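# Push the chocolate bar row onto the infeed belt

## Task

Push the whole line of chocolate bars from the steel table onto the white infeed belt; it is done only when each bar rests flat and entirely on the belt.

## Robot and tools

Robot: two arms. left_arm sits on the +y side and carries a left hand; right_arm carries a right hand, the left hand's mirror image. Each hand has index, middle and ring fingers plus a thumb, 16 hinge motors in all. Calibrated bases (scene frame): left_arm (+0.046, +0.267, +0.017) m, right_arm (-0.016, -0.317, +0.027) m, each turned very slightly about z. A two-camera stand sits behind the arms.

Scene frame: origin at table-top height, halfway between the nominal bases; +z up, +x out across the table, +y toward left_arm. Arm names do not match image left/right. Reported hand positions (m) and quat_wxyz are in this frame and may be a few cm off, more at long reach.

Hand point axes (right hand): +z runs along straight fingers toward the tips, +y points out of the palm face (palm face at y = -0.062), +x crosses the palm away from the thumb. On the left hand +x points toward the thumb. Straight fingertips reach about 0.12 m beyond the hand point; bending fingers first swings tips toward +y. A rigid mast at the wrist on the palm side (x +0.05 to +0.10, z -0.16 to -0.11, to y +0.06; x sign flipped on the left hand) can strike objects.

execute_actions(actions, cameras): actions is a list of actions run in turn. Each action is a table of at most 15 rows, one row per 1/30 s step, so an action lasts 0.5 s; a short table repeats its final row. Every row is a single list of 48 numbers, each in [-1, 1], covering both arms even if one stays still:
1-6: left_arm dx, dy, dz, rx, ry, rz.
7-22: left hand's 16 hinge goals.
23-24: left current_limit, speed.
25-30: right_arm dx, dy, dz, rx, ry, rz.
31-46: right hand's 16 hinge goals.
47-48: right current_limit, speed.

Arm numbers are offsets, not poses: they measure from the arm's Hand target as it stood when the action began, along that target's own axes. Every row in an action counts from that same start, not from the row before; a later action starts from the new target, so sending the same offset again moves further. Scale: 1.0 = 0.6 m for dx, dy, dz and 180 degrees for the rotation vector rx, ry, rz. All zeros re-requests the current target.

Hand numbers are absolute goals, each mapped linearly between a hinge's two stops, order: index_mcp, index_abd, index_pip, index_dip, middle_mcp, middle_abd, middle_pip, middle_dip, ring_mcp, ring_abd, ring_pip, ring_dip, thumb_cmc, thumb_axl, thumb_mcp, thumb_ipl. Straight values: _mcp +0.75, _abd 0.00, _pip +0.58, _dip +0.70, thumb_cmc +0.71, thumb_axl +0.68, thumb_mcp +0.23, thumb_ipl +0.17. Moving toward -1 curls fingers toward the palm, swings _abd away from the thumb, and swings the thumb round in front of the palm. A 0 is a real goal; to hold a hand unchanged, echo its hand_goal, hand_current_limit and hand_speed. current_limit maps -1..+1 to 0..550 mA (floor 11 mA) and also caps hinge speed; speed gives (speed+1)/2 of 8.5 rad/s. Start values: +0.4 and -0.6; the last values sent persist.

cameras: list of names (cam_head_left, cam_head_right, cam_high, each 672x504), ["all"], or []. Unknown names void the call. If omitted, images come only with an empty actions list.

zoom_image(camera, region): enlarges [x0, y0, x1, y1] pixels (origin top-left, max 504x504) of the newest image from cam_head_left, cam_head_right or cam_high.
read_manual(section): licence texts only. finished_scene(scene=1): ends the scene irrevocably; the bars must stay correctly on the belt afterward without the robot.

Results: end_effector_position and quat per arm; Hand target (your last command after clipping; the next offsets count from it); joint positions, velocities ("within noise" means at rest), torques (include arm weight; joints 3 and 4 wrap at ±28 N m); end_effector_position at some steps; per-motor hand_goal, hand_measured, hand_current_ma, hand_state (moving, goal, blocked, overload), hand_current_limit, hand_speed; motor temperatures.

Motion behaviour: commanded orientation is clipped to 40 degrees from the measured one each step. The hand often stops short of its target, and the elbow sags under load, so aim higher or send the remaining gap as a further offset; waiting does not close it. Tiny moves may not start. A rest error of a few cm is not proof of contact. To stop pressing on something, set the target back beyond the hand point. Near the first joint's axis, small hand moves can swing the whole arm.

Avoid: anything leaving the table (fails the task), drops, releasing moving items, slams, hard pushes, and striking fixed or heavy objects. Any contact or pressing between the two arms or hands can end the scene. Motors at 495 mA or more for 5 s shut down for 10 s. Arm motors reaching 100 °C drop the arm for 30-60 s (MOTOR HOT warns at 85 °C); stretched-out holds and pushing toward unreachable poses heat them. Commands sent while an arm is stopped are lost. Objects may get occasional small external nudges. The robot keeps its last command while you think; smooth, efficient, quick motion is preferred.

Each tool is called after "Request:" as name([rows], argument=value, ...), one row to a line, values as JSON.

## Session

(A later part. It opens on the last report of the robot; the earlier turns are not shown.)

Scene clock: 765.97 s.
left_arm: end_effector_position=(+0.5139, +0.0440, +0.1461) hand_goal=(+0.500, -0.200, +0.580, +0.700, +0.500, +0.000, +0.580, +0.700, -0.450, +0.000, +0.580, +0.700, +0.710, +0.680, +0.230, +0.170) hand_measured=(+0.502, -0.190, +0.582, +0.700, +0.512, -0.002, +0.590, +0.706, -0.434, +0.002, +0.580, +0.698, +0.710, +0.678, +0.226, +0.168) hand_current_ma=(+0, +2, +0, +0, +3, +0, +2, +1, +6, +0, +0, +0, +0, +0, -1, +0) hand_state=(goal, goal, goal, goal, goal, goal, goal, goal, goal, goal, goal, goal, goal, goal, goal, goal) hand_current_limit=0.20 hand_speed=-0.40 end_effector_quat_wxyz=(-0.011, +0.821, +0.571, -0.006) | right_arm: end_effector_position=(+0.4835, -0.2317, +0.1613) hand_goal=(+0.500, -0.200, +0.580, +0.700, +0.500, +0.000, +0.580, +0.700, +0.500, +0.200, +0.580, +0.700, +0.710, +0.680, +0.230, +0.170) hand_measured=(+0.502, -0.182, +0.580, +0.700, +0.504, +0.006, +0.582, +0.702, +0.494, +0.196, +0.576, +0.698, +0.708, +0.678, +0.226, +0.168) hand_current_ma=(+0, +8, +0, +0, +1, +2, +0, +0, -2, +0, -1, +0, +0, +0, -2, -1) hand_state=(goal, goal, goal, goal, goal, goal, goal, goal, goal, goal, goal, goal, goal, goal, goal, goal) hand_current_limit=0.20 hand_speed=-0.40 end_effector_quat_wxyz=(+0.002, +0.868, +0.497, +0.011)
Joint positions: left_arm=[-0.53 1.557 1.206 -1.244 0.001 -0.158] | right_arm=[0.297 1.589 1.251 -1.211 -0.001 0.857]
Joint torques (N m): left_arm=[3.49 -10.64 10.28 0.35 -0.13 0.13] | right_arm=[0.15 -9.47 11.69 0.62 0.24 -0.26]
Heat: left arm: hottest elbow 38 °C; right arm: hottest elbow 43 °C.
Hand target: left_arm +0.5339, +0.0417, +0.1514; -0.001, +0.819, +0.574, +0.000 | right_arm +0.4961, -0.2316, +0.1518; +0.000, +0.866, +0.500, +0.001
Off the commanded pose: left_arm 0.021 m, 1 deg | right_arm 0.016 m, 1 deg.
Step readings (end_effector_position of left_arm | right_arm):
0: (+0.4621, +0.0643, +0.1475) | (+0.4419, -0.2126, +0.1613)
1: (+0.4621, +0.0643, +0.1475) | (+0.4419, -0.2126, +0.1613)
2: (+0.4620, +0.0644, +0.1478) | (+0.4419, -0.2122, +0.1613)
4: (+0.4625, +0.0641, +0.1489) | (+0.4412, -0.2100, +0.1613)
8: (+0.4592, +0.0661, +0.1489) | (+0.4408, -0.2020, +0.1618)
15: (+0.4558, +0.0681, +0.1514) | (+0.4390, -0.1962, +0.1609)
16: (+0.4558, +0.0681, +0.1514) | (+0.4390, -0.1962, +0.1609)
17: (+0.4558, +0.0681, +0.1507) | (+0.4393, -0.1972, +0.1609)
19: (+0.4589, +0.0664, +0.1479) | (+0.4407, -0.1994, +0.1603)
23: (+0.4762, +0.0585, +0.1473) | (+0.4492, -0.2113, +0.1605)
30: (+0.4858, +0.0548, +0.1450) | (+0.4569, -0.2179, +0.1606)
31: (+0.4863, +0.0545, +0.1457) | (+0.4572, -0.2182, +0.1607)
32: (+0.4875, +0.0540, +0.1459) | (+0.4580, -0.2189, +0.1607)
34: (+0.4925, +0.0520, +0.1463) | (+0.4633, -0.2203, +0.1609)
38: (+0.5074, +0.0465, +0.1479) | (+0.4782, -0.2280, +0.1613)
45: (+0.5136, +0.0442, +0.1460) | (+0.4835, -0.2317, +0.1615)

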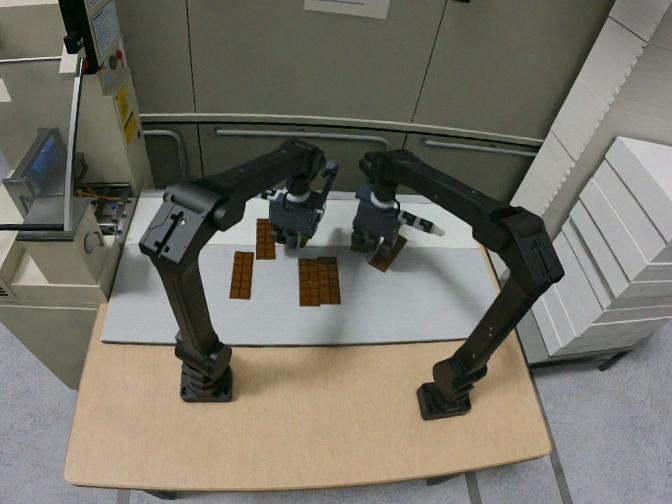

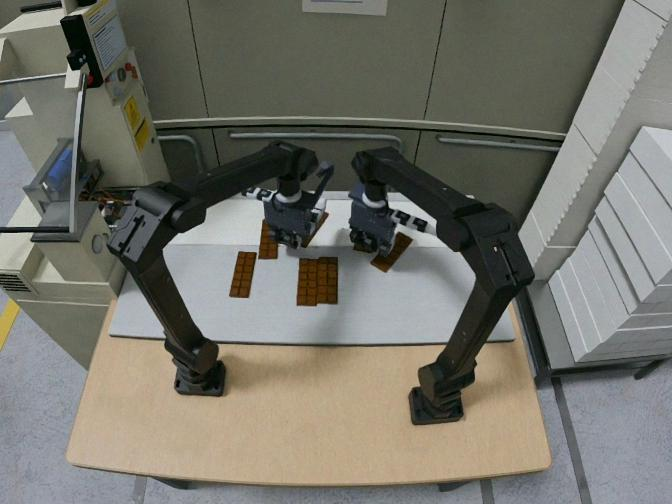

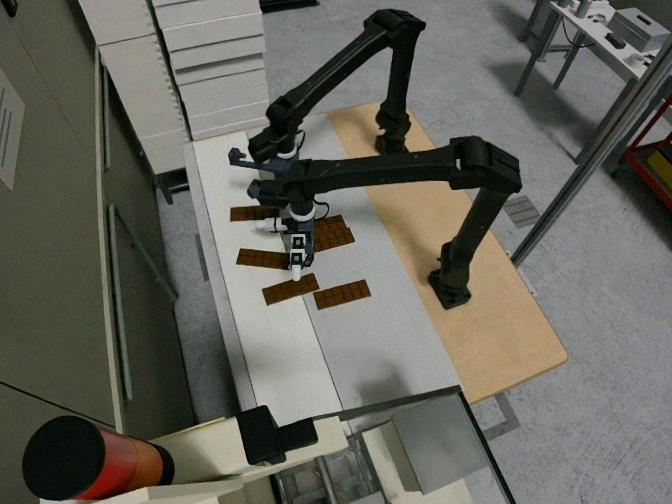

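Request:
execute_actions([
  [[0,0.058,0,0,0,0,0.5,-0.2,0.58,0.7,0.5,0,0.58,0.7,-0.45,0,0.58,0.7,0.71,0.68,0.23,0.17,0.2,-0.4,0,-0.05,-0.05,0,0,0,0.5,-0.2,0.58,0.7,0.5,0,0.58,0.7,0.5,0.2,0.58,0.7,0.71,0.68,0.23,0.17,0.2,-0.4]],
  [[0,-0.02,0,0,0,0,0.5,-0.2,0.58,0.7,0.5,0,0.58,0.7,-0.45,0,0.58,0.7,0.71,0.68,0.23,0.17,0.2,-0.4,-0.01,-0.12,0,0,0,0,0.5,-0.2,0.58,0.7,0.5,0,0.58,0.7,0.5,0.2,0.58,0.7,0.71,0.68,0.23,0.17,0.2,-0.4]],
  [[0,-0.05,-0.07,0,0,0,0.5,-0.2,0.58,0.7,0.5,0,0.58,0.7,-0.45,0,0.58,0.7,0.71,0.68,0.23,0.17,0.2,-0.4,0,0,0.05,0,0,0,0.5,-0.2,0.58,0.7,0.5,0,0.58,0.7,0.5,0.2,0.58,0.7,0.71,0.68,0.23,0.17,0.2,-0.4]],
], cameras=["all"])

Request:
zoom_image(camera="cam_high", region=[200, 150, 380, 310])

Request:
zoom_image(camera="cam_head_left", region=[220, 200, 420, 300])

Scene clock: 790.27 s.
left_arm: end_effector_position=(+0.5280, +0.0419, +0.1984) hand_goal=(+0.500, -0.200, +0.580, +0.700, +0.500, +0.000, +0.580, +0.700, -0.450, +0.000, +0.580, +0.700, +0.710, +0.680, +0.230, +0.170) hand_measured=(+0.502, -0.190, +0.582, +0.702, +0.508, -0.002, +0.586, +0.704, -0.434, +0.002, +0.580, +0.698, +0.710, +0.678, +0.226, +0.168) hand_current_ma=(+0, +2, +0, +0, +1, +0, +1, +0, +6, +0, +0, +0, +0, +0, -1, +0) hand_state=(goal, goal, goal, goal, goal, goal, goal, goal, goal, goal, goal, goal, goal, goal, goal, goal) hand_current_limit=0.20 hand_speed=-0.40 end_effector_quat_wxyz=(+0.007, +0.821, +0.571, +0.003) | right_arm: end_effector_position=(+0.4056, -0.1842, +0.1609) hand_goal=(+0.500, -0.200, +0.580, +0.700, +0.500, +0.000, +0.580, +0.700, +0.500, +0.200, +0.580, +0.700, +0.710, +0.680, +0.230, +0.170) hand_measured=(+0.502, -0.184, +0.580, +0.700, +0.504, +0.004, +0.582, +0.702, +0.498, +0.192, +0.576, +0.696, +0.708, +0.678, +0.226, +0.168) hand_current_ma=(+0, +7, +0, +0, +1, +0, +0, +0, +0, -2, -1, -1, +0, +0, -2, -1) hand_state=(goal, goal, goal, goal, goal, goal, goal, goal, goal, goal, goal, goal, goal, goal, goal, goal) hand_current_limit=0.20 hand_speed=-0.40 end_effector_quat_wxyz=(-0.001, +0.862, +0.506, +0.008)
Joint positions: left_arm=[-0.519 1.53 1.309 -1.335 0.001 -0.148] | right_arm=[0.466 1.456 1.1 -1.2 -0.003 1.005]
Joint torques (N m): left_arm=[2.37 -12.34 7.72 -0.23 -0.11 -0.01] | right_arm=[1.14 -9.35 8.05 1.05 0.35 0.08]
Heat: left arm: hottest elbow 40 °C; right arm: hottest elbow 45 °C.
Hand target: left_arm +0.5272, +0.0441, +0.1935; -0.001, +0.819, +0.574, +0.000 | right_arm +0.4048, -0.1859, +0.1517; +0.000, +0.866, +0.500, +0.001
Off the commanded pose: left_arm 0.005 m, 1 deg | right_arm 0.009 m, 1 deg.
Step readings (end_effector_position of left_arm | right_arm):
0: (+0.5139, +0.0440, +0.1461) | (+0.4835, -0.2317, +0.1613)
1: (+0.5140, +0.0440, +0.1463) | (+0.4833, -0.2317, +0.1612)
2: (+0.5151, +0.0435, +0.1464) | (+0.4824, -0.2320, +0.1612)
4: (+0.5214, +0.0410, +0.1471) | (+0.4793, -0.2305, +0.1612)
8: (+0.5393, +0.0342, +0.1485) | (+0.4702, -0.2257, +0.1623)
15: (+0.5461, +0.0320, +0.1461) | (+0.4650, -0.2200, +0.1654)
16: (+0.5463, +0.0319, +0.1462) | (+0.4647, -0.2198, +0.1658)
17: (+0.5463, +0.0319, +0.1462) | (+0.4628, -0.2184, +0.1661)
19: (+0.5463, +0.0319, +0.1462) | (+0.4523, -0.2146, +0.1678)
23: (+0.5463, +0.0319, +0.1464) | (+0.4220, -0.1949, +0.1747)
30: (+0.5463, +0.0319, +0.1464) | (+0.4104, -0.1810, +0.1849)
31: (+0.5463, +0.0319, +0.1466) | (+0.4098, -0.1814, +0.1843)
32: (+0.5457, +0.0322, +0.1477) | (+0.4095, -0.1817, +0.1830)
34: (+0.5422, +0.0342, +0.1523) | (+0.4088, -0.1822, +0.1769)
38: (+0.5338, +0.0387, +0.1763) | (+0.4039, -0.1850, +0.1644)
45: (+0.5284, +0.0417, +0.1988) | (+0.4054, -0.1843, +0.1609)

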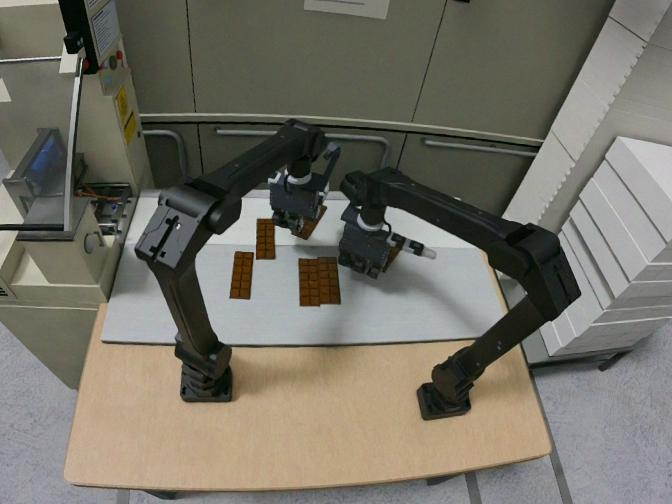

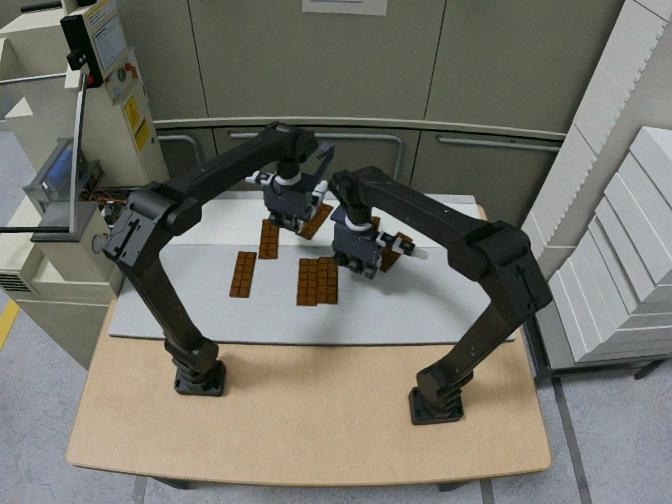

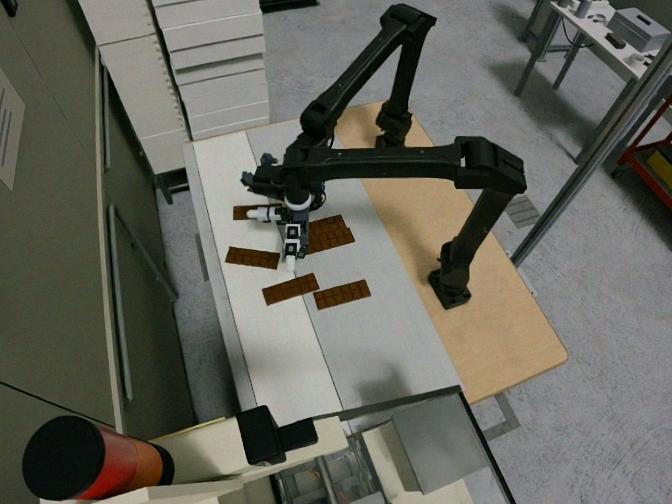

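Scaled by 2.800 from the camera's 672x504 image, which has a finer 960x720 frame.

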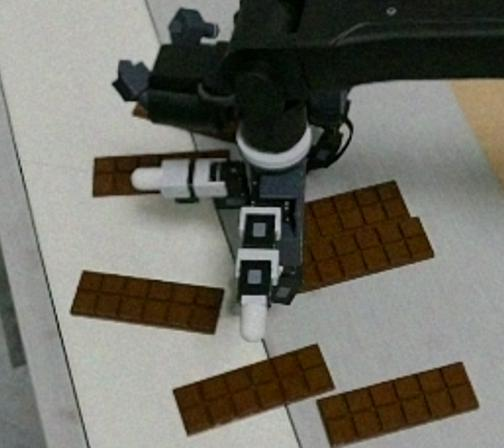

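Scaled by 2.520 from the camera's 672x504 image, which has a finer 960x720 frame.

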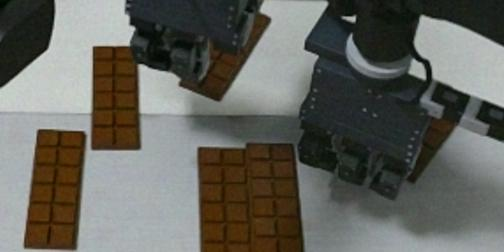

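Request:
execute_actions([
  [[0.0987,-0.2066,0,0,0,-0.1167,0.5,-0.2,0.58,0.7,0.5,0,0.58,0.7,-0.45,0,0.58,0.7,0.71,0.68,0.23,0.17,0.2,-0.4,0,0,0.01,0,0,0,0.5,-0.2,0.58,0.7,0.5,0,0.58,0.7,0.5,0.2,0.58,0.7,0.71,0.68,0.23,0.17,0.2,-0.4]],
  [[0,0,0.074,0,0,0,0.5,-0.2,0.58,0.7,0.5,0,0.58,0.7,-0.45,0,0.58,0.7,0.71,0.68,0.23,0.17,0.2,-0.4,0,0.05,0,0,0,0,0.5,-0.2,0.58,0.7,0.5,0,0.58,0.7,0.5,0.2,0.58,0.7,0.71,0.68,0.23,0.17,0.2,-0.4]],
], cameras=["all"])

Request:
zoom_image(camera="cam_high", region=[200, 150, 380, 310])

Request:
zoom_image(camera="cam_head_left", region=[220, 200, 420, 300])

Scene clock: 816.47 s.
left_arm: end_effector_position=(+0.4284, +0.1360, +0.1531) hand_goal=(+0.500, -0.200, +0.580, +0.700, +0.500, +0.000, +0.580, +0.700, -0.450, +0.000, +0.580, +0.700, +0.710, +0.680, +0.230, +0.170) hand_measured=(+0.500, -0.190, +0.580, +0.702, +0.502, -0.002, +0.582, +0.702, -0.436, +0.002, +0.580, +0.698, +0.708, +0.678, +0.226, +0.168) hand_current_ma=(+0, +2, +0, +0, +0, +0, +0, +0, +4, +0, +0, +0, +0, +0, -1, +0) hand_state=(goal, goal, goal, goal, goal, goal, goal, goal, goal, goal, goal, goal, goal, goal, goal, goal) hand_current_limit=0.20 hand_speed=-0.40 end_effector_quat_wxyz=(+0.000, +0.709, +0.706, -0.001) | right_arm: end_effector_position=(+0.4158, -0.1961, +0.1535) hand_goal=(+0.500, -0.200, +0.580, +0.700, +0.500, +0.000, +0.580, +0.700, +0.500, +0.200, +0.580, +0.700, +0.710, +0.680, +0.230, +0.170) hand_measured=(+0.504, -0.190, +0.580, +0.700, +0.524, -0.002, +0.598, +0.710, +0.504, +0.188, +0.582, +0.698, +0.708, +0.678, +0.226, +0.168) hand_current_ma=(+1, +3, +0, +0, +20, +0, +11, +5, +1, -5, +0, +0, +0, +0, -2, -1) hand_state=(goal, goal, goal, goal, blocked, goal, goal, goal, goal, goal, goal, goal, goal, goal, goal, goal) hand_current_limit=0.20 hand_speed=-0.40 end_effector_quat_wxyz=(-0.005, +0.864, +0.503, +0.007)
Joint positions: left_arm=[-0.491 1.272 0.929 -1.228 0.002 -0.47] | right_arm=[0.426 1.474 1.101 -1.184 -0.01 0.971]
Joint torques (N m): left_arm=[3.31 -7.77 6.9 0.42 -0.2 -0.06] | right_arm=[-0.73 -7.18 11.02 0.88 0.66 -0.2]
Heat: left arm: hottest elbow 39 °C; right arm: hottest elbow 44 °C.
Hand target: left_arm +0.4308, +0.1421, +0.1492; -0.001, +0.701, +0.714, +0.000 | right_arm +0.4308, -0.2009, +0.1458; +0.001, +0.866, +0.500, +0.001
Off the commanded pose: left_arm 0.008 m, 1 deg | right_arm 0.018 m, 1 deg.
Step readings (end_effector_position of left_arm | right_arm):
0: (+0.5280, +0.0419, +0.1984) | (+0.4057, -0.1842, +0.1609)
1: (+0.5277, +0.0423, +0.1979) | (+0.4057, -0.1842, +0.1609)
2: (+0.5239, +0.0459, +0.1954) | (+0.4059, -0.1841, +0.1610)
4: (+0.5027, +0.0624, +0.1855) | (+0.4066, -0.1837, +0.1606)
8: (+0.4500, +0.1062, +0.1750) | (+0.4064, -0.1838, +0.1582)
15: (+0.4335, +0.1306, +0.1992) | (+0.4062, -0.1839, +0.1564)
16: (+0.4331, +0.1313, +0.2000) | (+0.4062, -0.1839, +0.1564)
17: (+0.4333, +0.1318, +0.1985) | (+0.4066, -0.1850, +0.1560)
19: (+0.4327, +0.1325, +0.1888) | (+0.4080, -0.1884, +0.1533)
23: (+0.4250, +0.1372, +0.1619) | (+0.4135, -0.1953, +0.1526)
30: (+0.4277, +0.1363, +0.1529) | (+0.4157, -0.1962, +0.1535)

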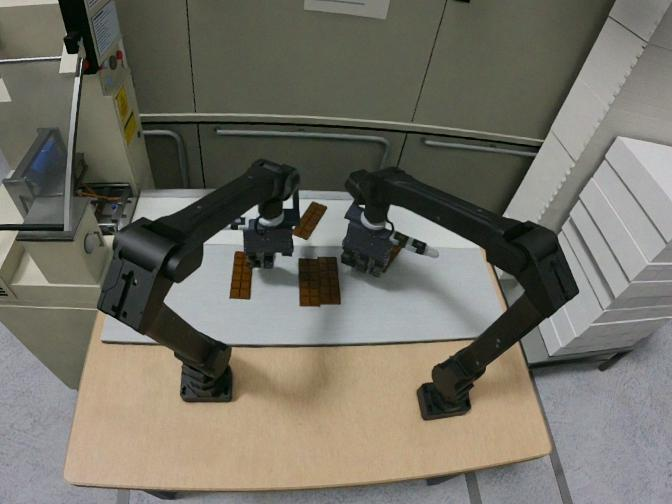

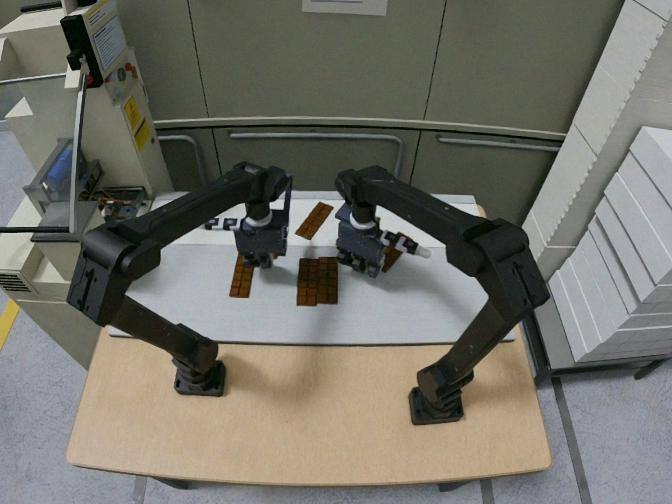

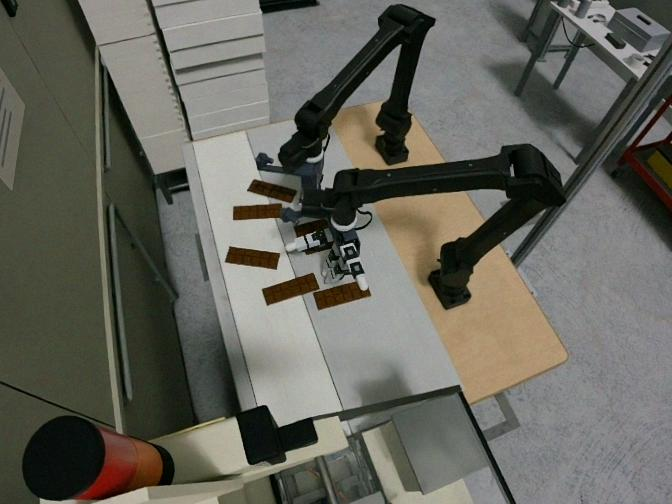

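Scaled by 2.800 from the camera's 672x504 image, which has a finer 960x720 frame.

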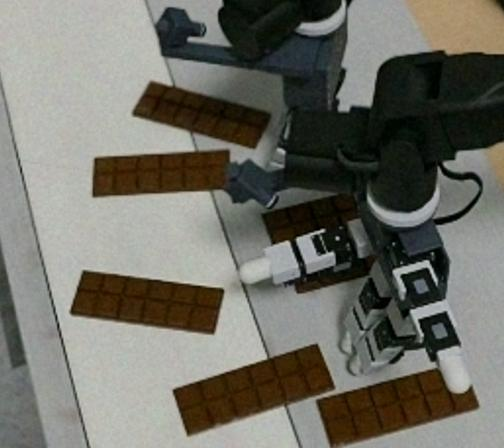

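Scaled by 2.520 from the camera's 672x504 image, which has a finer 960x720 frame.

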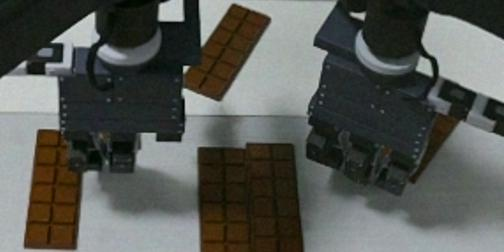

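Request:
execute_actions([
  [[0.008,0.06,0,0,0,0,0.5,-0.2,0.58,0.7,0.5,0,0.58,0.7,-0.45,0,0.58,0.7,0.71,0.68,0.23,0.17,0.2,-0.4,0,0.03,-0.004,0,0,0,0.5,-0.2,0.58,0.7,0.5,0,0.58,0.7,0.5,0.2,0.58,0.7,0.71,0.68,0.23,0.17,0.2,-0.4]],
  [[0,0.065,0,0,0,0,0.5,-0.2,0.58,0.7,0.5,0,0.58,0.7,-0.45,0,0.58,0.7,0.71,0.68,0.23,0.17,0.2,-0.4,0,0.07,0,0,0,0,0.5,-0.2,0.58,0.7,0.5,0,0.58,0.7,0.5,0.2,0.58,0.7,0.71,0.68,0.23,0.17,0.2,-0.4]],
], cameras=["all"])

Request:
zoom_image(camera="cam_high", region=[200, 150, 380, 310])

Request:
zoom_image(camera="cam_head_left", region=[220, 200, 420, 300])

Scene clock: 828.73 s.
left_arm: end_effector_position=(+0.4826, +0.1486, +0.1471) hand_goal=(+0.500, -0.200, +0.580, +0.700, +0.500, +0.000, +0.580, +0.700, -0.450, +0.000, +0.580, +0.700, +0.710, +0.680, +0.230, +0.170) hand_measured=(+0.502, -0.190, +0.582, +0.702, +0.556, +0.000, +0.628, +0.726, -0.436, +0.002, +0.582, +0.698, +0.708, +0.678, +0.224, +0.168) hand_current_ma=(+0, +2, +0, +0, +59, +0, +38, +12, +4, +0, +0, +0, +0, +0, -1, +0) hand_state=(goal, goal, goal, goal, blocked, goal, blocked, blocked, goal, goal, goal, goal, goal, goal, goal, goal) hand_current_limit=0.20 hand_speed=-0.40 end_effector_quat_wxyz=(-0.011, +0.703, +0.711, -0.007) | right_arm: end_effector_position=(+0.4655, -0.2284, +0.1567) hand_goal=(+0.500, -0.200, +0.580, +0.700, +0.500, +0.000, +0.580, +0.700, +0.500, +0.200, +0.580, +0.700, +0.710, +0.680, +0.230, +0.170) hand_measured=(+0.506, -0.192, +0.582, +0.702, +0.568, -0.002, +0.630, +0.728, +0.506, +0.188, +0.584, +0.700, +0.708, +0.678, +0.226, +0.168) hand_current_ma=(+2, +2, +0, +0, +114, +0, +62, +23, +2, -4, +1, +0, +0, +0, -2, -1) hand_state=(goal, goal, goal, goal, blocked, goal, blocked, blocked, goal, goal, goal, goal, goal, goal, goal, goal) hand_current_limit=0.20 hand_speed=-0.40 end_effector_quat_wxyz=(-0.006, +0.867, +0.498, +0.006)
Joint positions: left_arm=[-0.398 1.412 1.05 -1.234 0.004 -0.394] | right_arm=[0.311 1.558 1.205 -1.208 -0.014 0.868]
Joint torques (N m): left_arm=[3.72 -7.41 10.11 0.87 -0.25 0.15] | right_arm=[0.15 -8.59 11.62 0.99 0.75 -0.23]
Heat: left arm: hottest elbow 38 °C; right arm: hottest elbow 44 °C.
Hand target: left_arm +0.5057, +0.1483, +0.1492; -0.001, +0.700, +0.714, +0.000 | right_arm +0.4828, -0.2309, +0.1482; +0.000, +0.866, +0.500, +0.001
Off the commanded pose: left_arm 0.023 m, 1 deg | right_arm 0.019 m, 1 deg.
Step readings (end_effector_position of left_arm | right_arm):
0: (+0.4284, +0.1360, +0.1531) | (+0.4158, -0.1961, +0.1535)
1: (+0.4285, +0.1363, +0.1531) | (+0.4159, -0.1963, +0.1534)
2: (+0.4290, +0.1375, +0.1525) | (+0.4164, -0.1963, +0.1535)
4: (+0.4314, +0.1412, +0.1481) | (+0.4191, -0.1979, +0.1540)
8: (+0.4426, +0.1482, +0.1460) | (+0.4256, -0.2023, +0.1555)
15: (+0.4489, +0.1495, +0.1442) | (+0.4278, -0.2031, +0.1558)
16: (+0.4490, +0.1494, +0.1442) | (+0.4280, -0.2032, +0.1557)
17: (+0.4503, +0.1491, +0.1446) | (+0.4293, -0.2036, +0.1559)
19: (+0.4572, +0.1489, +0.1456) | (+0.4368, -0.2078, +0.1559)
23: (+0.4747, +0.1494, +0.1469) | (+0.4571, -0.2233, +0.1567)
30: (+0.4825, +0.1488, +0.1471) | (+0.4651, -0.2286, +0.1568)

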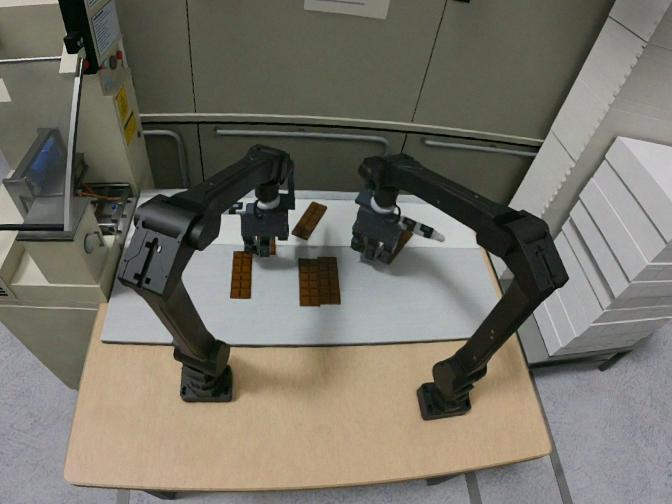

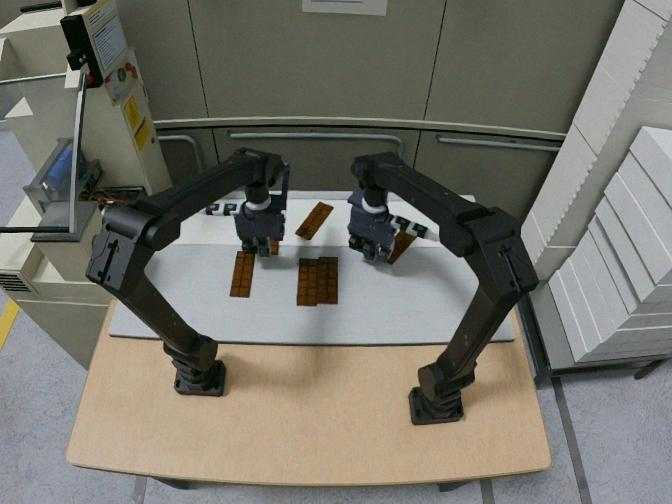

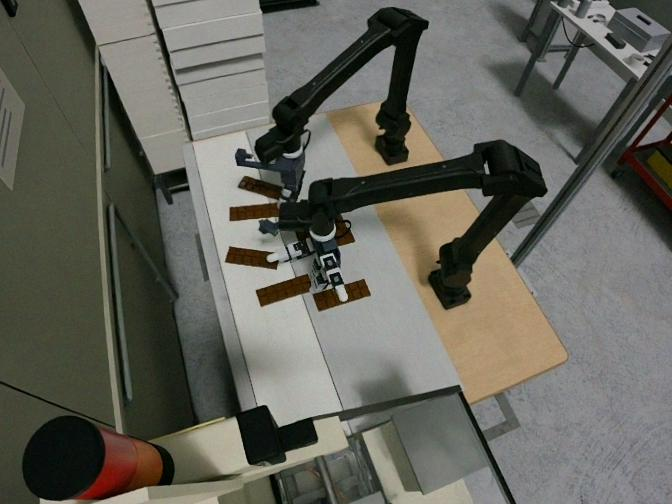

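Scaled by 2.800 from the camera's 672x504 image, which has a finer 960x720 frame.

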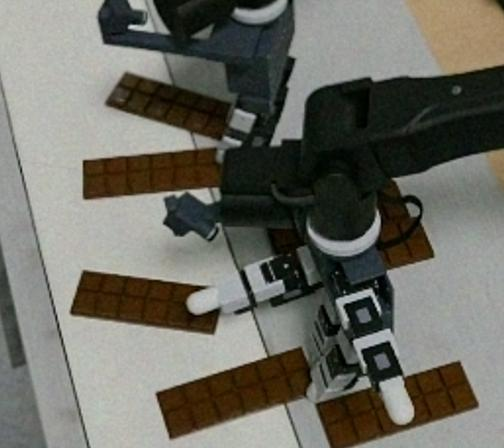

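Scaled by 2.520 from the camera's 672x504 image, which has a finer 960x720 frame.

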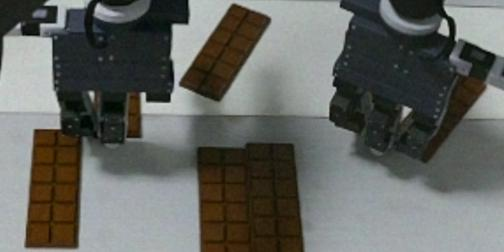

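Request:
execute_actions([
  [[0,0.05,-0.004,0,0,0,0.5,-0.2,0.58,0.7,0.5,0,0.58,0.7,-0.45,0,0.58,0.7,0.71,0.68,0.23,0.17,0.2,-0.4,0,0.08,-0.006,0,0,0,0.5,-0.2,0.58,0.7,0.49,0,0.57,0.7,0.5,0.2,0.58,0.7,0.71,0.68,0.23,0.17,0.2,-0.4]],
  [[0,0.05,0,0,0,0,0.5,-0.2,0.58,0.7,0.5,0,0.58,0.7,-0.45,0,0.58,0.7,0.71,0.68,0.23,0.17,0.2,-0.4,0,0.08,0,0,0,0,0.5,-0.2,0.58,0.7,0.49,0,0.57,0.7,0.5,0.2,0.58,0.7,0.71,0.68,0.23,0.17,0.2,-0.4]],
], cameras=["all"])

Request:
zoom_image(camera="cam_high", region=[200, 150, 380, 310])

Request:
zoom_image(camera="cam_head_left", region=[220, 180, 420, 280])

Scene clock: 840.40 s.
left_arm: end_effector_position=(+0.5446, +0.1487, +0.1459) hand_goal=(+0.500, -0.200, +0.580, +0.700, +0.500, +0.000, +0.580, +0.700, -0.450, +0.000, +0.580, +0.700, +0.710, +0.680, +0.230, +0.170) hand_measured=(+0.502, -0.190, +0.582, +0.702, +0.520, -0.002, +0.594, +0.708, -0.436, +0.002, +0.582, +0.698, +0.708, +0.678, +0.224, +0.168) hand_current_ma=(+0, +2, +0, +0, +8, +0, +4, +1, +4, +0, +0, +0, +0, +0, -1, +0) hand_state=(goal, goal, goal, goal, goal, goal, goal, goal, goal, goal, goal, goal, goal, goal, goal, goal) hand_current_limit=0.20 hand_speed=-0.40 end_effector_quat_wxyz=(-0.012, +0.702, +0.712, -0.007) | right_arm: end_effector_position=(+0.5445, -0.2719, +0.1621) hand_goal=(+0.500, -0.200, +0.580, +0.700, +0.490, +0.000, +0.570, +0.700, +0.500, +0.200, +0.580, +0.700, +0.710, +0.680, +0.230, +0.170) hand_measured=(+0.494, -0.180, +0.578, +0.702, +0.532, +0.010, +0.594, +0.708, +0.558, +0.200, +0.620, +0.720, +0.708, +0.678, +0.226, +0.168) hand_current_ma=(-2, +10, +0, +0, +50, +3, +18, +3, +86, +0, +41, +12, +0, +0, -2, -1) hand_state=(goal, goal, goal, goal, blocked, goal, blocked, goal, blocked, goal, blocked, goal, goal, goal, goal, goal) hand_current_limit=0.20 hand_speed=-0.40 end_effector_quat_wxyz=(-0.006, +0.864, +0.504, +0.002)
Joint positions: left_arm=[-0.346 1.561 1.211 -1.248 0.002 -0.344] | right_arm=[0.178 1.716 1.42 -1.275 -0.013 0.722]
Joint torques (N m): left_arm=[3.37 -10.64 10.37 0.4 -0.18 0.13] | right_arm=[-0.21 -10.81 12.64 1.24 0.75 -0.13]
Heat: left arm: hottest elbow 40 °C; right arm: hottest elbow 45 °C.
Hand target: left_arm +0.5658, +0.1495, +0.1516; -0.001, +0.700, +0.714, +0.000 | right_arm +0.5659, -0.2788, +0.1521; +0.001, +0.866, +0.500, +0.001
Off the commanded pose: left_arm 0.022 m, 2 deg | right_arm 0.025 m, 1 deg.
Step readings (end_effector_position of left_arm | right_arm):
0: (+0.4826, +0.1485, +0.1471) | (+0.4655, -0.2284, +0.1567)
1: (+0.4829, +0.1486, +0.1473) | (+0.4657, -0.2283, +0.1570)
2: (+0.4838, +0.1485, +0.1473) | (+0.4668, -0.2287, +0.1569)
4: (+0.4900, +0.1480, +0.1472) | (+0.4736, -0.2310, +0.1571)
8: (+0.5067, +0.1482, +0.1476) | (+0.4962, -0.2450, +0.1578)
15: (+0.5122, +0.1481, +0.1478) | (+0.5060, -0.2524, +0.1580)
16: (+0.5124, +0.1480, +0.1479) | (+0.5063, -0.2523, +0.1580)
17: (+0.5132, +0.1480, +0.1480) | (+0.5077, -0.2523, +0.1583)
19: (+0.5198, +0.1475, +0.1479) | (+0.5144, -0.2545, +0.1581)
23: (+0.5371, +0.1481, +0.1463) | (+0.5367, -0.2671, +0.1599)
30: (+0.5443, +0.1488, +0.1456) | (+0.5439, -0.2721, +0.1620)

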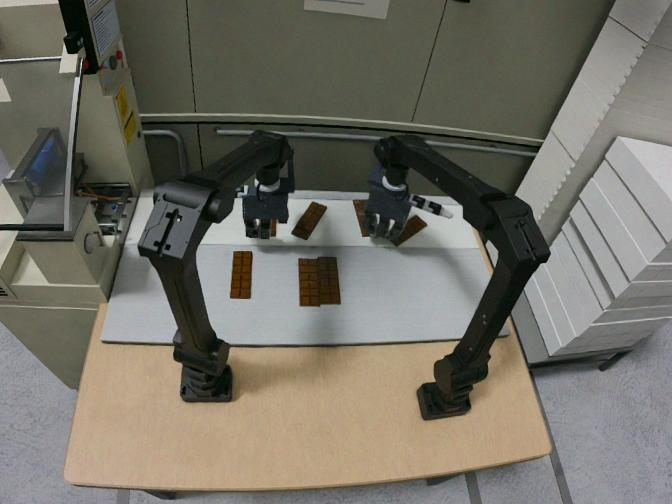

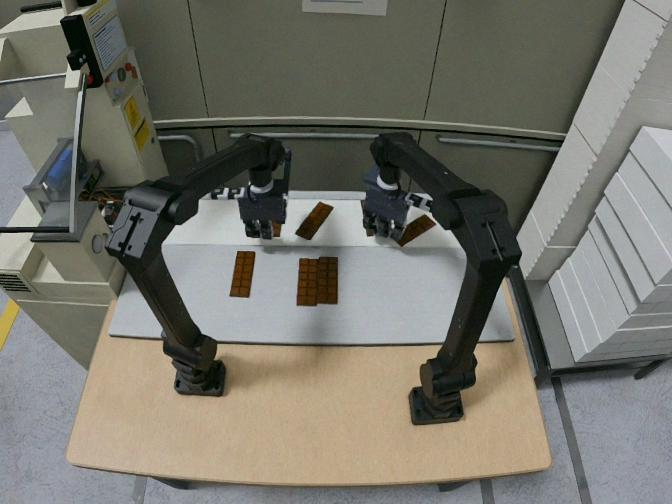

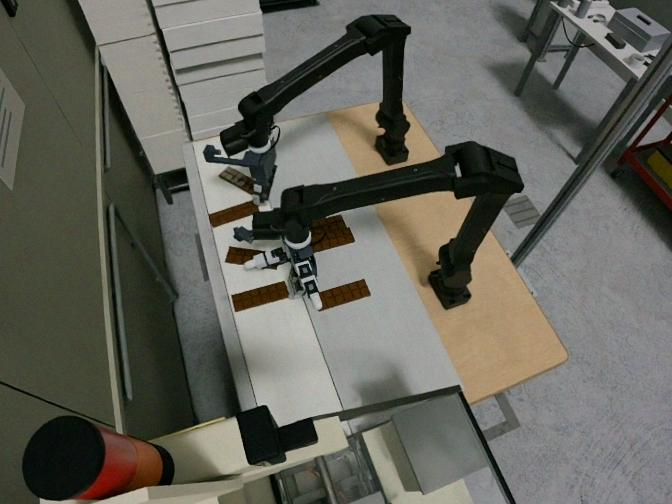

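Scaled by 2.800 from the camera's 672x504 image, which has a finer 960x720 frame.

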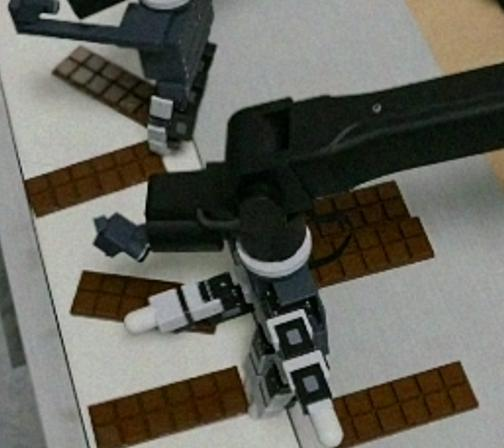

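Scaled by 2.520 from the camera's 672x504 image, which has a finer 960x720 frame.

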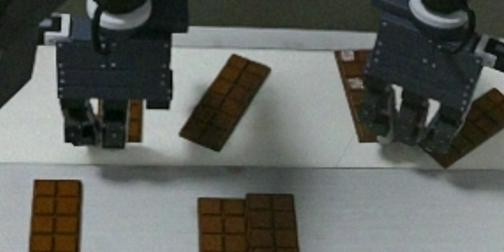

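Request:
execute_actions([
  [[0,-0.04,-0.06,0,0,0,0.5,-0.2,0.58,0.7,0.5,0,0.58,0.7,-0.45,0,0.58,0.7,0.71,0.68,0.23,0.17,0.2,-0.4,0,-0.06,-0.02,0,0,0,0.5,-0.2,0.58,0.7,0.5,0,0.58,0.7,0.5,0.2,0.58,0.7,0.71,0.68,0.23,0.17,0.2,-0.4]],
  [[0,-0.1,-0.04,0,0,0,0.5,-0.2,0.58,0.7,0.5,0,0.58,0.7,-0.45,0,0.58,0.7,0.71,0.68,0.23,0.17,0.2,-0.4,0,-0.08,-0.1,0,0,0,0.5,-0.2,0.58,0.7,0.5,0,0.58,0.7,0.5,0.2,0.58,0.7,0.71,0.68,0.23,0.17,0.2,-0.4]],
], cameras=["all"])

Request:
zoom_image(camera="cam_high", region=[190, 140, 370, 310])

Request:
zoom_image(camera="cam_head_left", region=[220, 170, 440, 310])

Scene clock: 854.97 s.
left_arm: end_effector_position=(+0.4873, +0.1515, +0.2211) hand_goal=(+0.500, -0.200, +0.580, +0.700, +0.500, +0.000, +0.580, +0.700, -0.450, +0.000, +0.580, +0.700, +0.710, +0.680, +0.230, +0.170) hand_measured=(+0.502, -0.190, +0.582, +0.702, +0.506, -0.002, +0.584, +0.704, -0.436, +0.002, +0.582, +0.698, +0.708, +0.678, +0.224, +0.168) hand_current_ma=(+0, +1, +0, +0, +1, +0, +0, +0, +4, +0, +0, +0, +0, +0, -1, +0) hand_state=(goal, goal, goal, goal, goal, goal, goal, goal, goal, goal, goal, goal, goal, goal, goal, goal) hand_current_limit=0.20 hand_speed=-0.40 end_effector_quat_wxyz=(+0.013, +0.699, +0.715, +0.005) | right_arm: end_effector_position=(+0.4936, -0.2355, +0.2275) hand_goal=(+0.500, -0.200, +0.580, +0.700, +0.500, +0.000, +0.580, +0.700, +0.500, +0.200, +0.580, +0.700, +0.710, +0.680, +0.230, +0.170) hand_measured=(+0.496, -0.182, +0.578, +0.702, +0.502, +0.006, +0.582, +0.702, +0.512, +0.194, +0.588, +0.704, +0.708, +0.678, +0.226, +0.168) hand_current_ma=(-1, +8, +0, +0, +0, +1, +0, +0, +5, -1, +3, +1, +0, +0, -2, -1) hand_state=(goal, goal, goal, goal, goal, goal, goal, goal, goal, goal, goal, goal, goal, goal, goal, goal) hand_current_limit=0.20 hand_speed=-0.40 end_effector_quat_wxyz=(+0.001, +0.862, +0.507, +0.009)
Joint positions: left_arm=[-0.39 1.339 1.169 -1.374 0.001 -0.397] | right_arm=[0.28 1.565 1.402 -1.391 -0.001 0.818]
Joint torques (N m): left_arm=[1.14 -9.11 6.99 -0.21 -0.18 -0.04] | right_arm=[1.44 -12.51 9.85 0.32 0.3 0.04]
Heat: left arm: hottest elbow 39 °C; right arm: hottest elbow 46 °C.
Hand target: left_arm +0.4819, +0.1478, +0.2117; +0.000, +0.700, +0.714, +0.000 | right_arm +0.4930, -0.2369, +0.2237; +0.000, +0.866, +0.500, +0.000
Off the commanded pose: left_arm 0.012 m, 2 deg | right_arm 0.004 m, 1 deg.
Step readings (end_effector_position of left_arm | right_arm):
0: (+0.5446, +0.1487, +0.1459) | (+0.5445, -0.2719, +0.1619)
1: (+0.5445, +0.1487, +0.1459) | (+0.5445, -0.2719, +0.1619)
2: (+0.5438, +0.1490, +0.1460) | (+0.5444, -0.2719, +0.1619)
4: (+0.5401, +0.1502, +0.1463) | (+0.5441, -0.2708, +0.1630)
8: (+0.5326, +0.1528, +0.1543) | (+0.5412, -0.2663, +0.1630)
15: (+0.5288, +0.1541, +0.1679) | (+0.5380, -0.2635, +0.1621)
16: (+0.5286, +0.1542, +0.1681) | (+0.5378, -0.2636, +0.1625)
17: (+0.5277, +0.1543, +0.1690) | (+0.5357, -0.2632, +0.1637)
19: (+0.5209, +0.1550, +0.1745) | (+0.5271, -0.2602, +0.1691)
23: (+0.5000, +0.1541, +0.1993) | (+0.5080, -0.2448, +0.1989)
30: (+0.4889, +0.1503, +0.2229) | (+0.4947, -0.2348, +0.2280)

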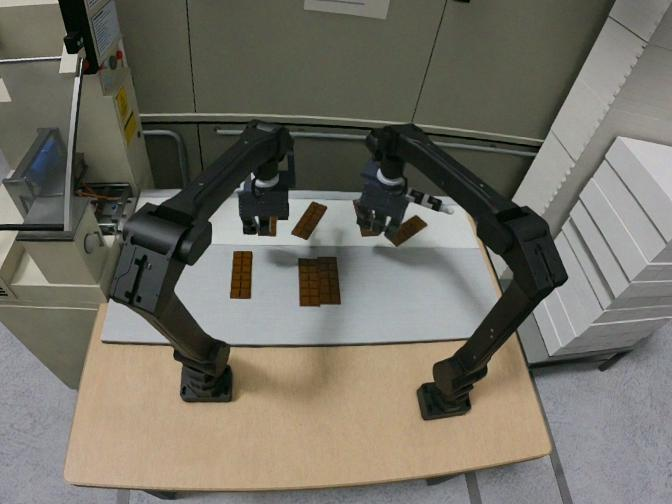

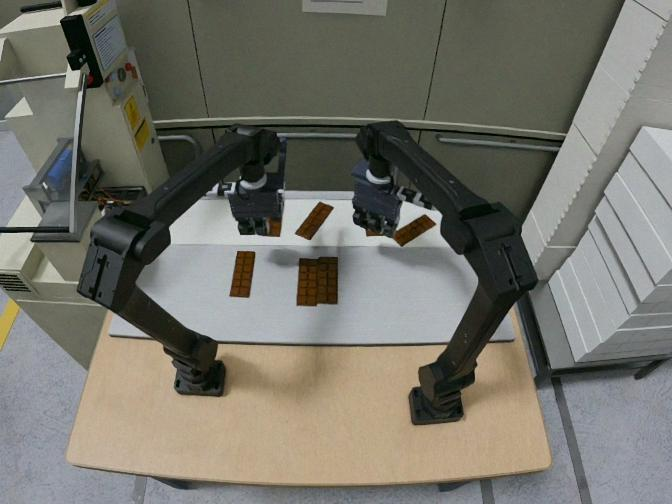

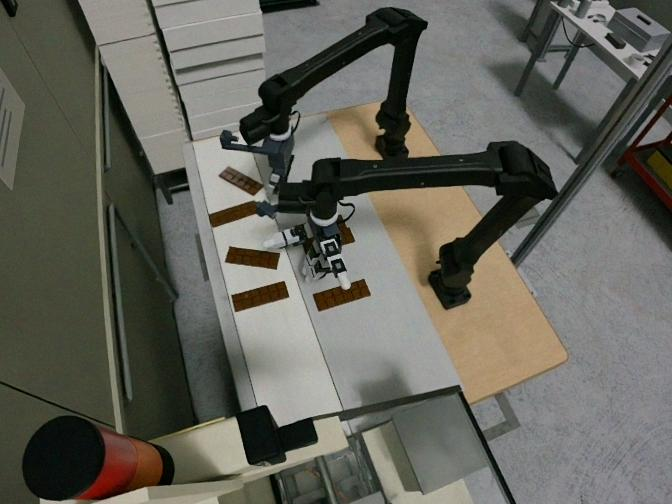

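Scaled by 2.800 from the camera's 672x504 image, which has a finer 960x720 frame.

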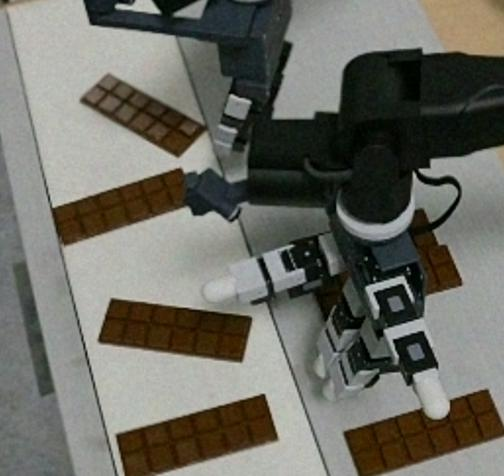

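Scaled by 2.291 from the camera's 672x504 image, which has a finer 960x720 frame.

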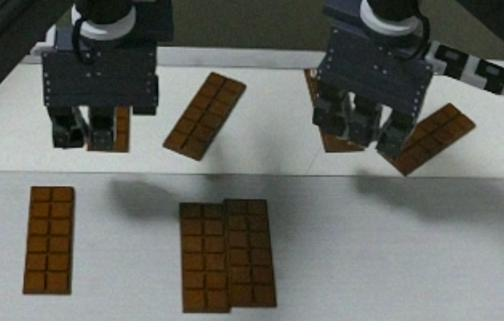

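Request:
execute_actions([
  [[0.062,-0.163,0,0,0,0,0.5,-0.2,0.58,0.7,0.5,0,0.58,0.7,0.5,0.2,0.58,0.7,0.71,0.68,0.23,0.17,0.2,-0.4,0,0.0533,0,0,0,0,0.5,-0.2,0.58,0.7,0.5,0,0.58,0.7,-0.45,0,0.58,0.7,0.71,0.68,0.23,0.17,0.2,-0.4]],
  [[0.062,-0.163,0,0,0,0,0.5,-0.2,0.58,0.7,0.5,0,0.58,0.7,0.5,0.2,0.58,0.7,0.71,0.68,0.23,0.17,0.2,-0.4,0,0,0.106,0,0,0,0.5,-0.2,0.58,0.7,0.5,0,0.58,0.7,-0.45,0,0.58,0.7,0.71,0.68,0.23,0.17,0.2,-0.4]],
  [[0,0,0.108,0,0,0,0.5,-0.2,0.58,0.7,0.5,0,0.58,0.7,0.5,0.2,0.58,0.7,0.71,0.68,0.23,0.17,0.2,-0.4,0,0.07,0,0,0,0,0.5,-0.2,0.58,0.7,0.5,0,0.58,0.7,-0.45,0,0.58,0.7,0.71,0.68,0.23,0.17,0.2,-0.4]],
], cameras=["all"])

Request:
zoom_image(camera="cam_high", region=[190, 140, 410, 310])

Request:
zoom_image(camera="cam_head_left", region=[220, 170, 440, 310])

Scene clock: 897.07 s.
left_arm: end_effector_position=(+0.2853, +0.2216, +0.1514) hand_goal=(+0.500, -0.200, +0.580, +0.700, +0.500, +0.000, +0.580, +0.700, +0.500, +0.200, +0.580, +0.700, +0.710, +0.680, +0.230, +0.170) hand_measured=(+0.502, -0.190, +0.580, +0.702, +0.506, +0.000, +0.584, +0.702, +0.496, +0.188, +0.580, +0.698, +0.708, +0.678, +0.224, +0.168) hand_current_ma=(+0, +2, +0, +0, +1, +0, +0, +0, +0, -2, +0, +0, +0, +0, -1, +0) hand_state=(goal, goal, goal, goal, goal, goal, goal, goal, goal, goal, goal, goal, goal, goal, goal, goal) hand_current_limit=0.20 hand_speed=-0.40 end_effector_quat_wxyz=(+0.002, +0.698, +0.716, +0.000) | right_arm: end_effector_position=(+0.5394, -0.2754, +0.1599) hand_goal=(+0.500, -0.200, +0.580, +0.700, +0.500, +0.000, +0.580, +0.700, -0.450, +0.000, +0.580, +0.700, +0.710, +0.680, +0.230, +0.170) hand_measured=(+0.502, -0.194, +0.580, +0.702, +0.506, -0.006, +0.584, +0.702, -0.430, +0.002, +0.586, +0.704, +0.708, +0.678, +0.226, +0.168) hand_current_ma=(+0, +1, +0, +0, +2, -1, +1, +0, +15, +0, +2, +1, +0, +0, -2, -1) hand_state=(goal, goal, goal, goal, goal, goal, goal, goal, blocked, goal, goal, goal, goal, goal, goal, goal) hand_current_limit=0.20 hand_speed=-0.40 end_effector_quat_wxyz=(-0.001, +0.869, +0.494, -0.003)
Joint positions: left_arm=[-0.44 0.753 0.603 -1.417 0.001 -0.449] | right_arm=[0.18 1.712 1.407 -1.273 0 0.746]
Joint torques (N m): left_arm=[0.97 -0.38 7.05 0.44 -0.14 -0.04] | right_arm=[0.5 -12.4 12.92 0.66 0.28 -0.21]
Heat: left arm: hottest elbow 39 °C; right arm: hottest elbow 46 °C.
Hand target: left_arm +0.2848, +0.2186, +0.1471; -0.001, +0.700, +0.714, +0.000 | right_arm +0.5572, -0.2738, +0.1602; +0.000, +0.866, +0.500, +0.001
Off the commanded pose: left_arm 0.005 m, 1 deg | right_arm 0.018 m, 1 deg.
Step readings (end_effector_position of left_arm | right_arm):
0: (+0.4873, +0.1515, +0.2211) | (+0.4935, -0.2356, +0.2275)
1: (+0.4867, +0.1517, +0.2202) | (+0.4935, -0.2356, +0.2275)
2: (+0.4828, +0.1532, +0.2175) | (+0.4933, -0.2365, +0.2272)
4: (+0.4616, +0.1615, +0.2070) | (+0.4938, -0.2395, +0.2247)
8: (+0.4081, +0.1822, +0.1968) | (+0.4989, -0.2504, +0.2147)
15: (+0.3912, +0.1861, +0.2181) | (+0.5022, -0.2581, +0.2067)
16: (+0.3902, +0.1861, +0.2179) | (+0.5026, -0.2580, +0.2070)
17: (+0.3858, +0.1874, +0.2152) | (+0.5043, -0.2575, +0.2073)
19: (+0.3662, +0.1951, +0.2061) | (+0.5126, -0.2553, +0.2059)
23: (+0.3152, +0.2157, +0.1989) | (+0.5187, -0.2536, +0.1912)
30: (+0.2920, +0.2200, +0.2144) | (+0.5177, -0.2539, +0.1683)
31: (+0.2910, +0.2200, +0.2138) | (+0.5180, -0.2537, +0.1679)
32: (+0.2907, +0.2197, +0.2109) | (+0.5185, -0.2547, +0.1672)
34: (+0.2894, +0.2200, +0.1954) | (+0.5204, -0.2576, +0.1641)
38: (+0.2782, +0.2249, +0.1577) | (+0.5303, -0.2697, +0.1536)
45: (+0.2840, +0.2221, +0.1513) | (+0.5391, -0.2753, +0.1598)

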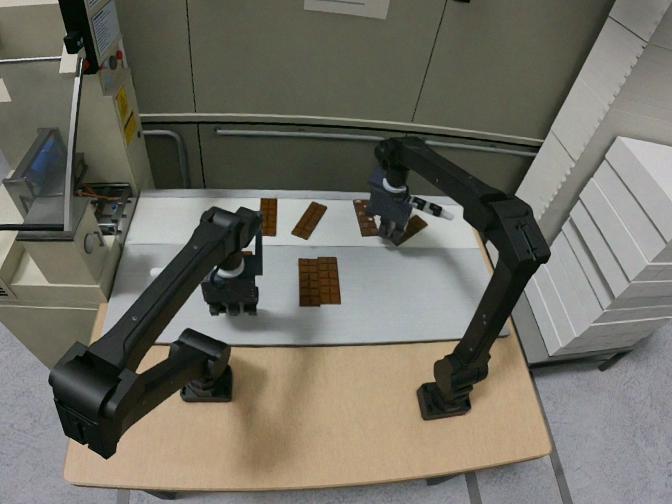

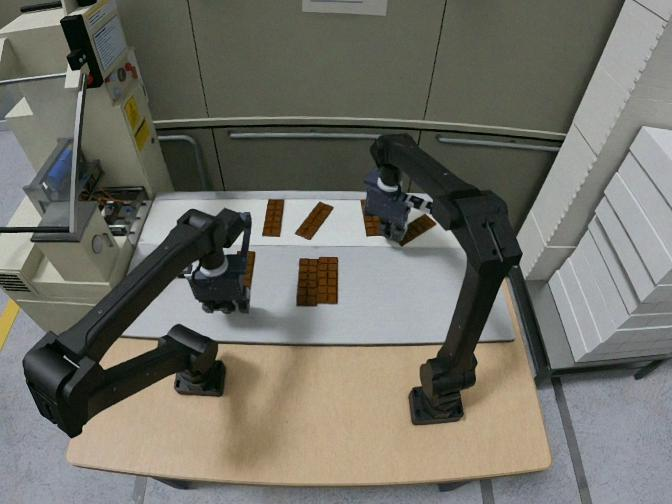

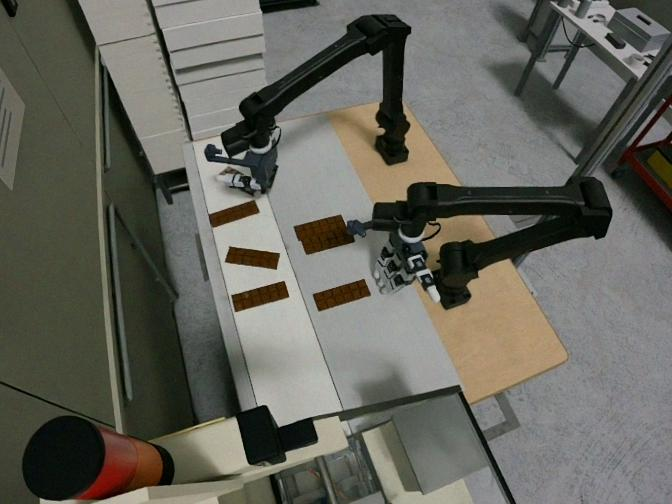

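Scaled by 2.291 from the camera's 672x504 image, which has a finer 960x720 frame.

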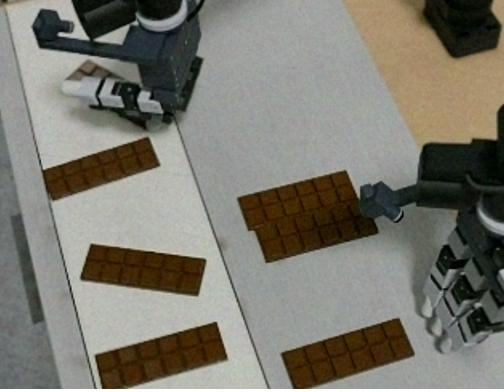

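Scaled by 2.291 from the camera's 672x504 image, which has a finer 960x720 frame.

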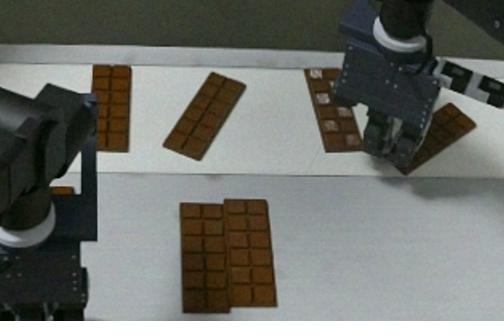

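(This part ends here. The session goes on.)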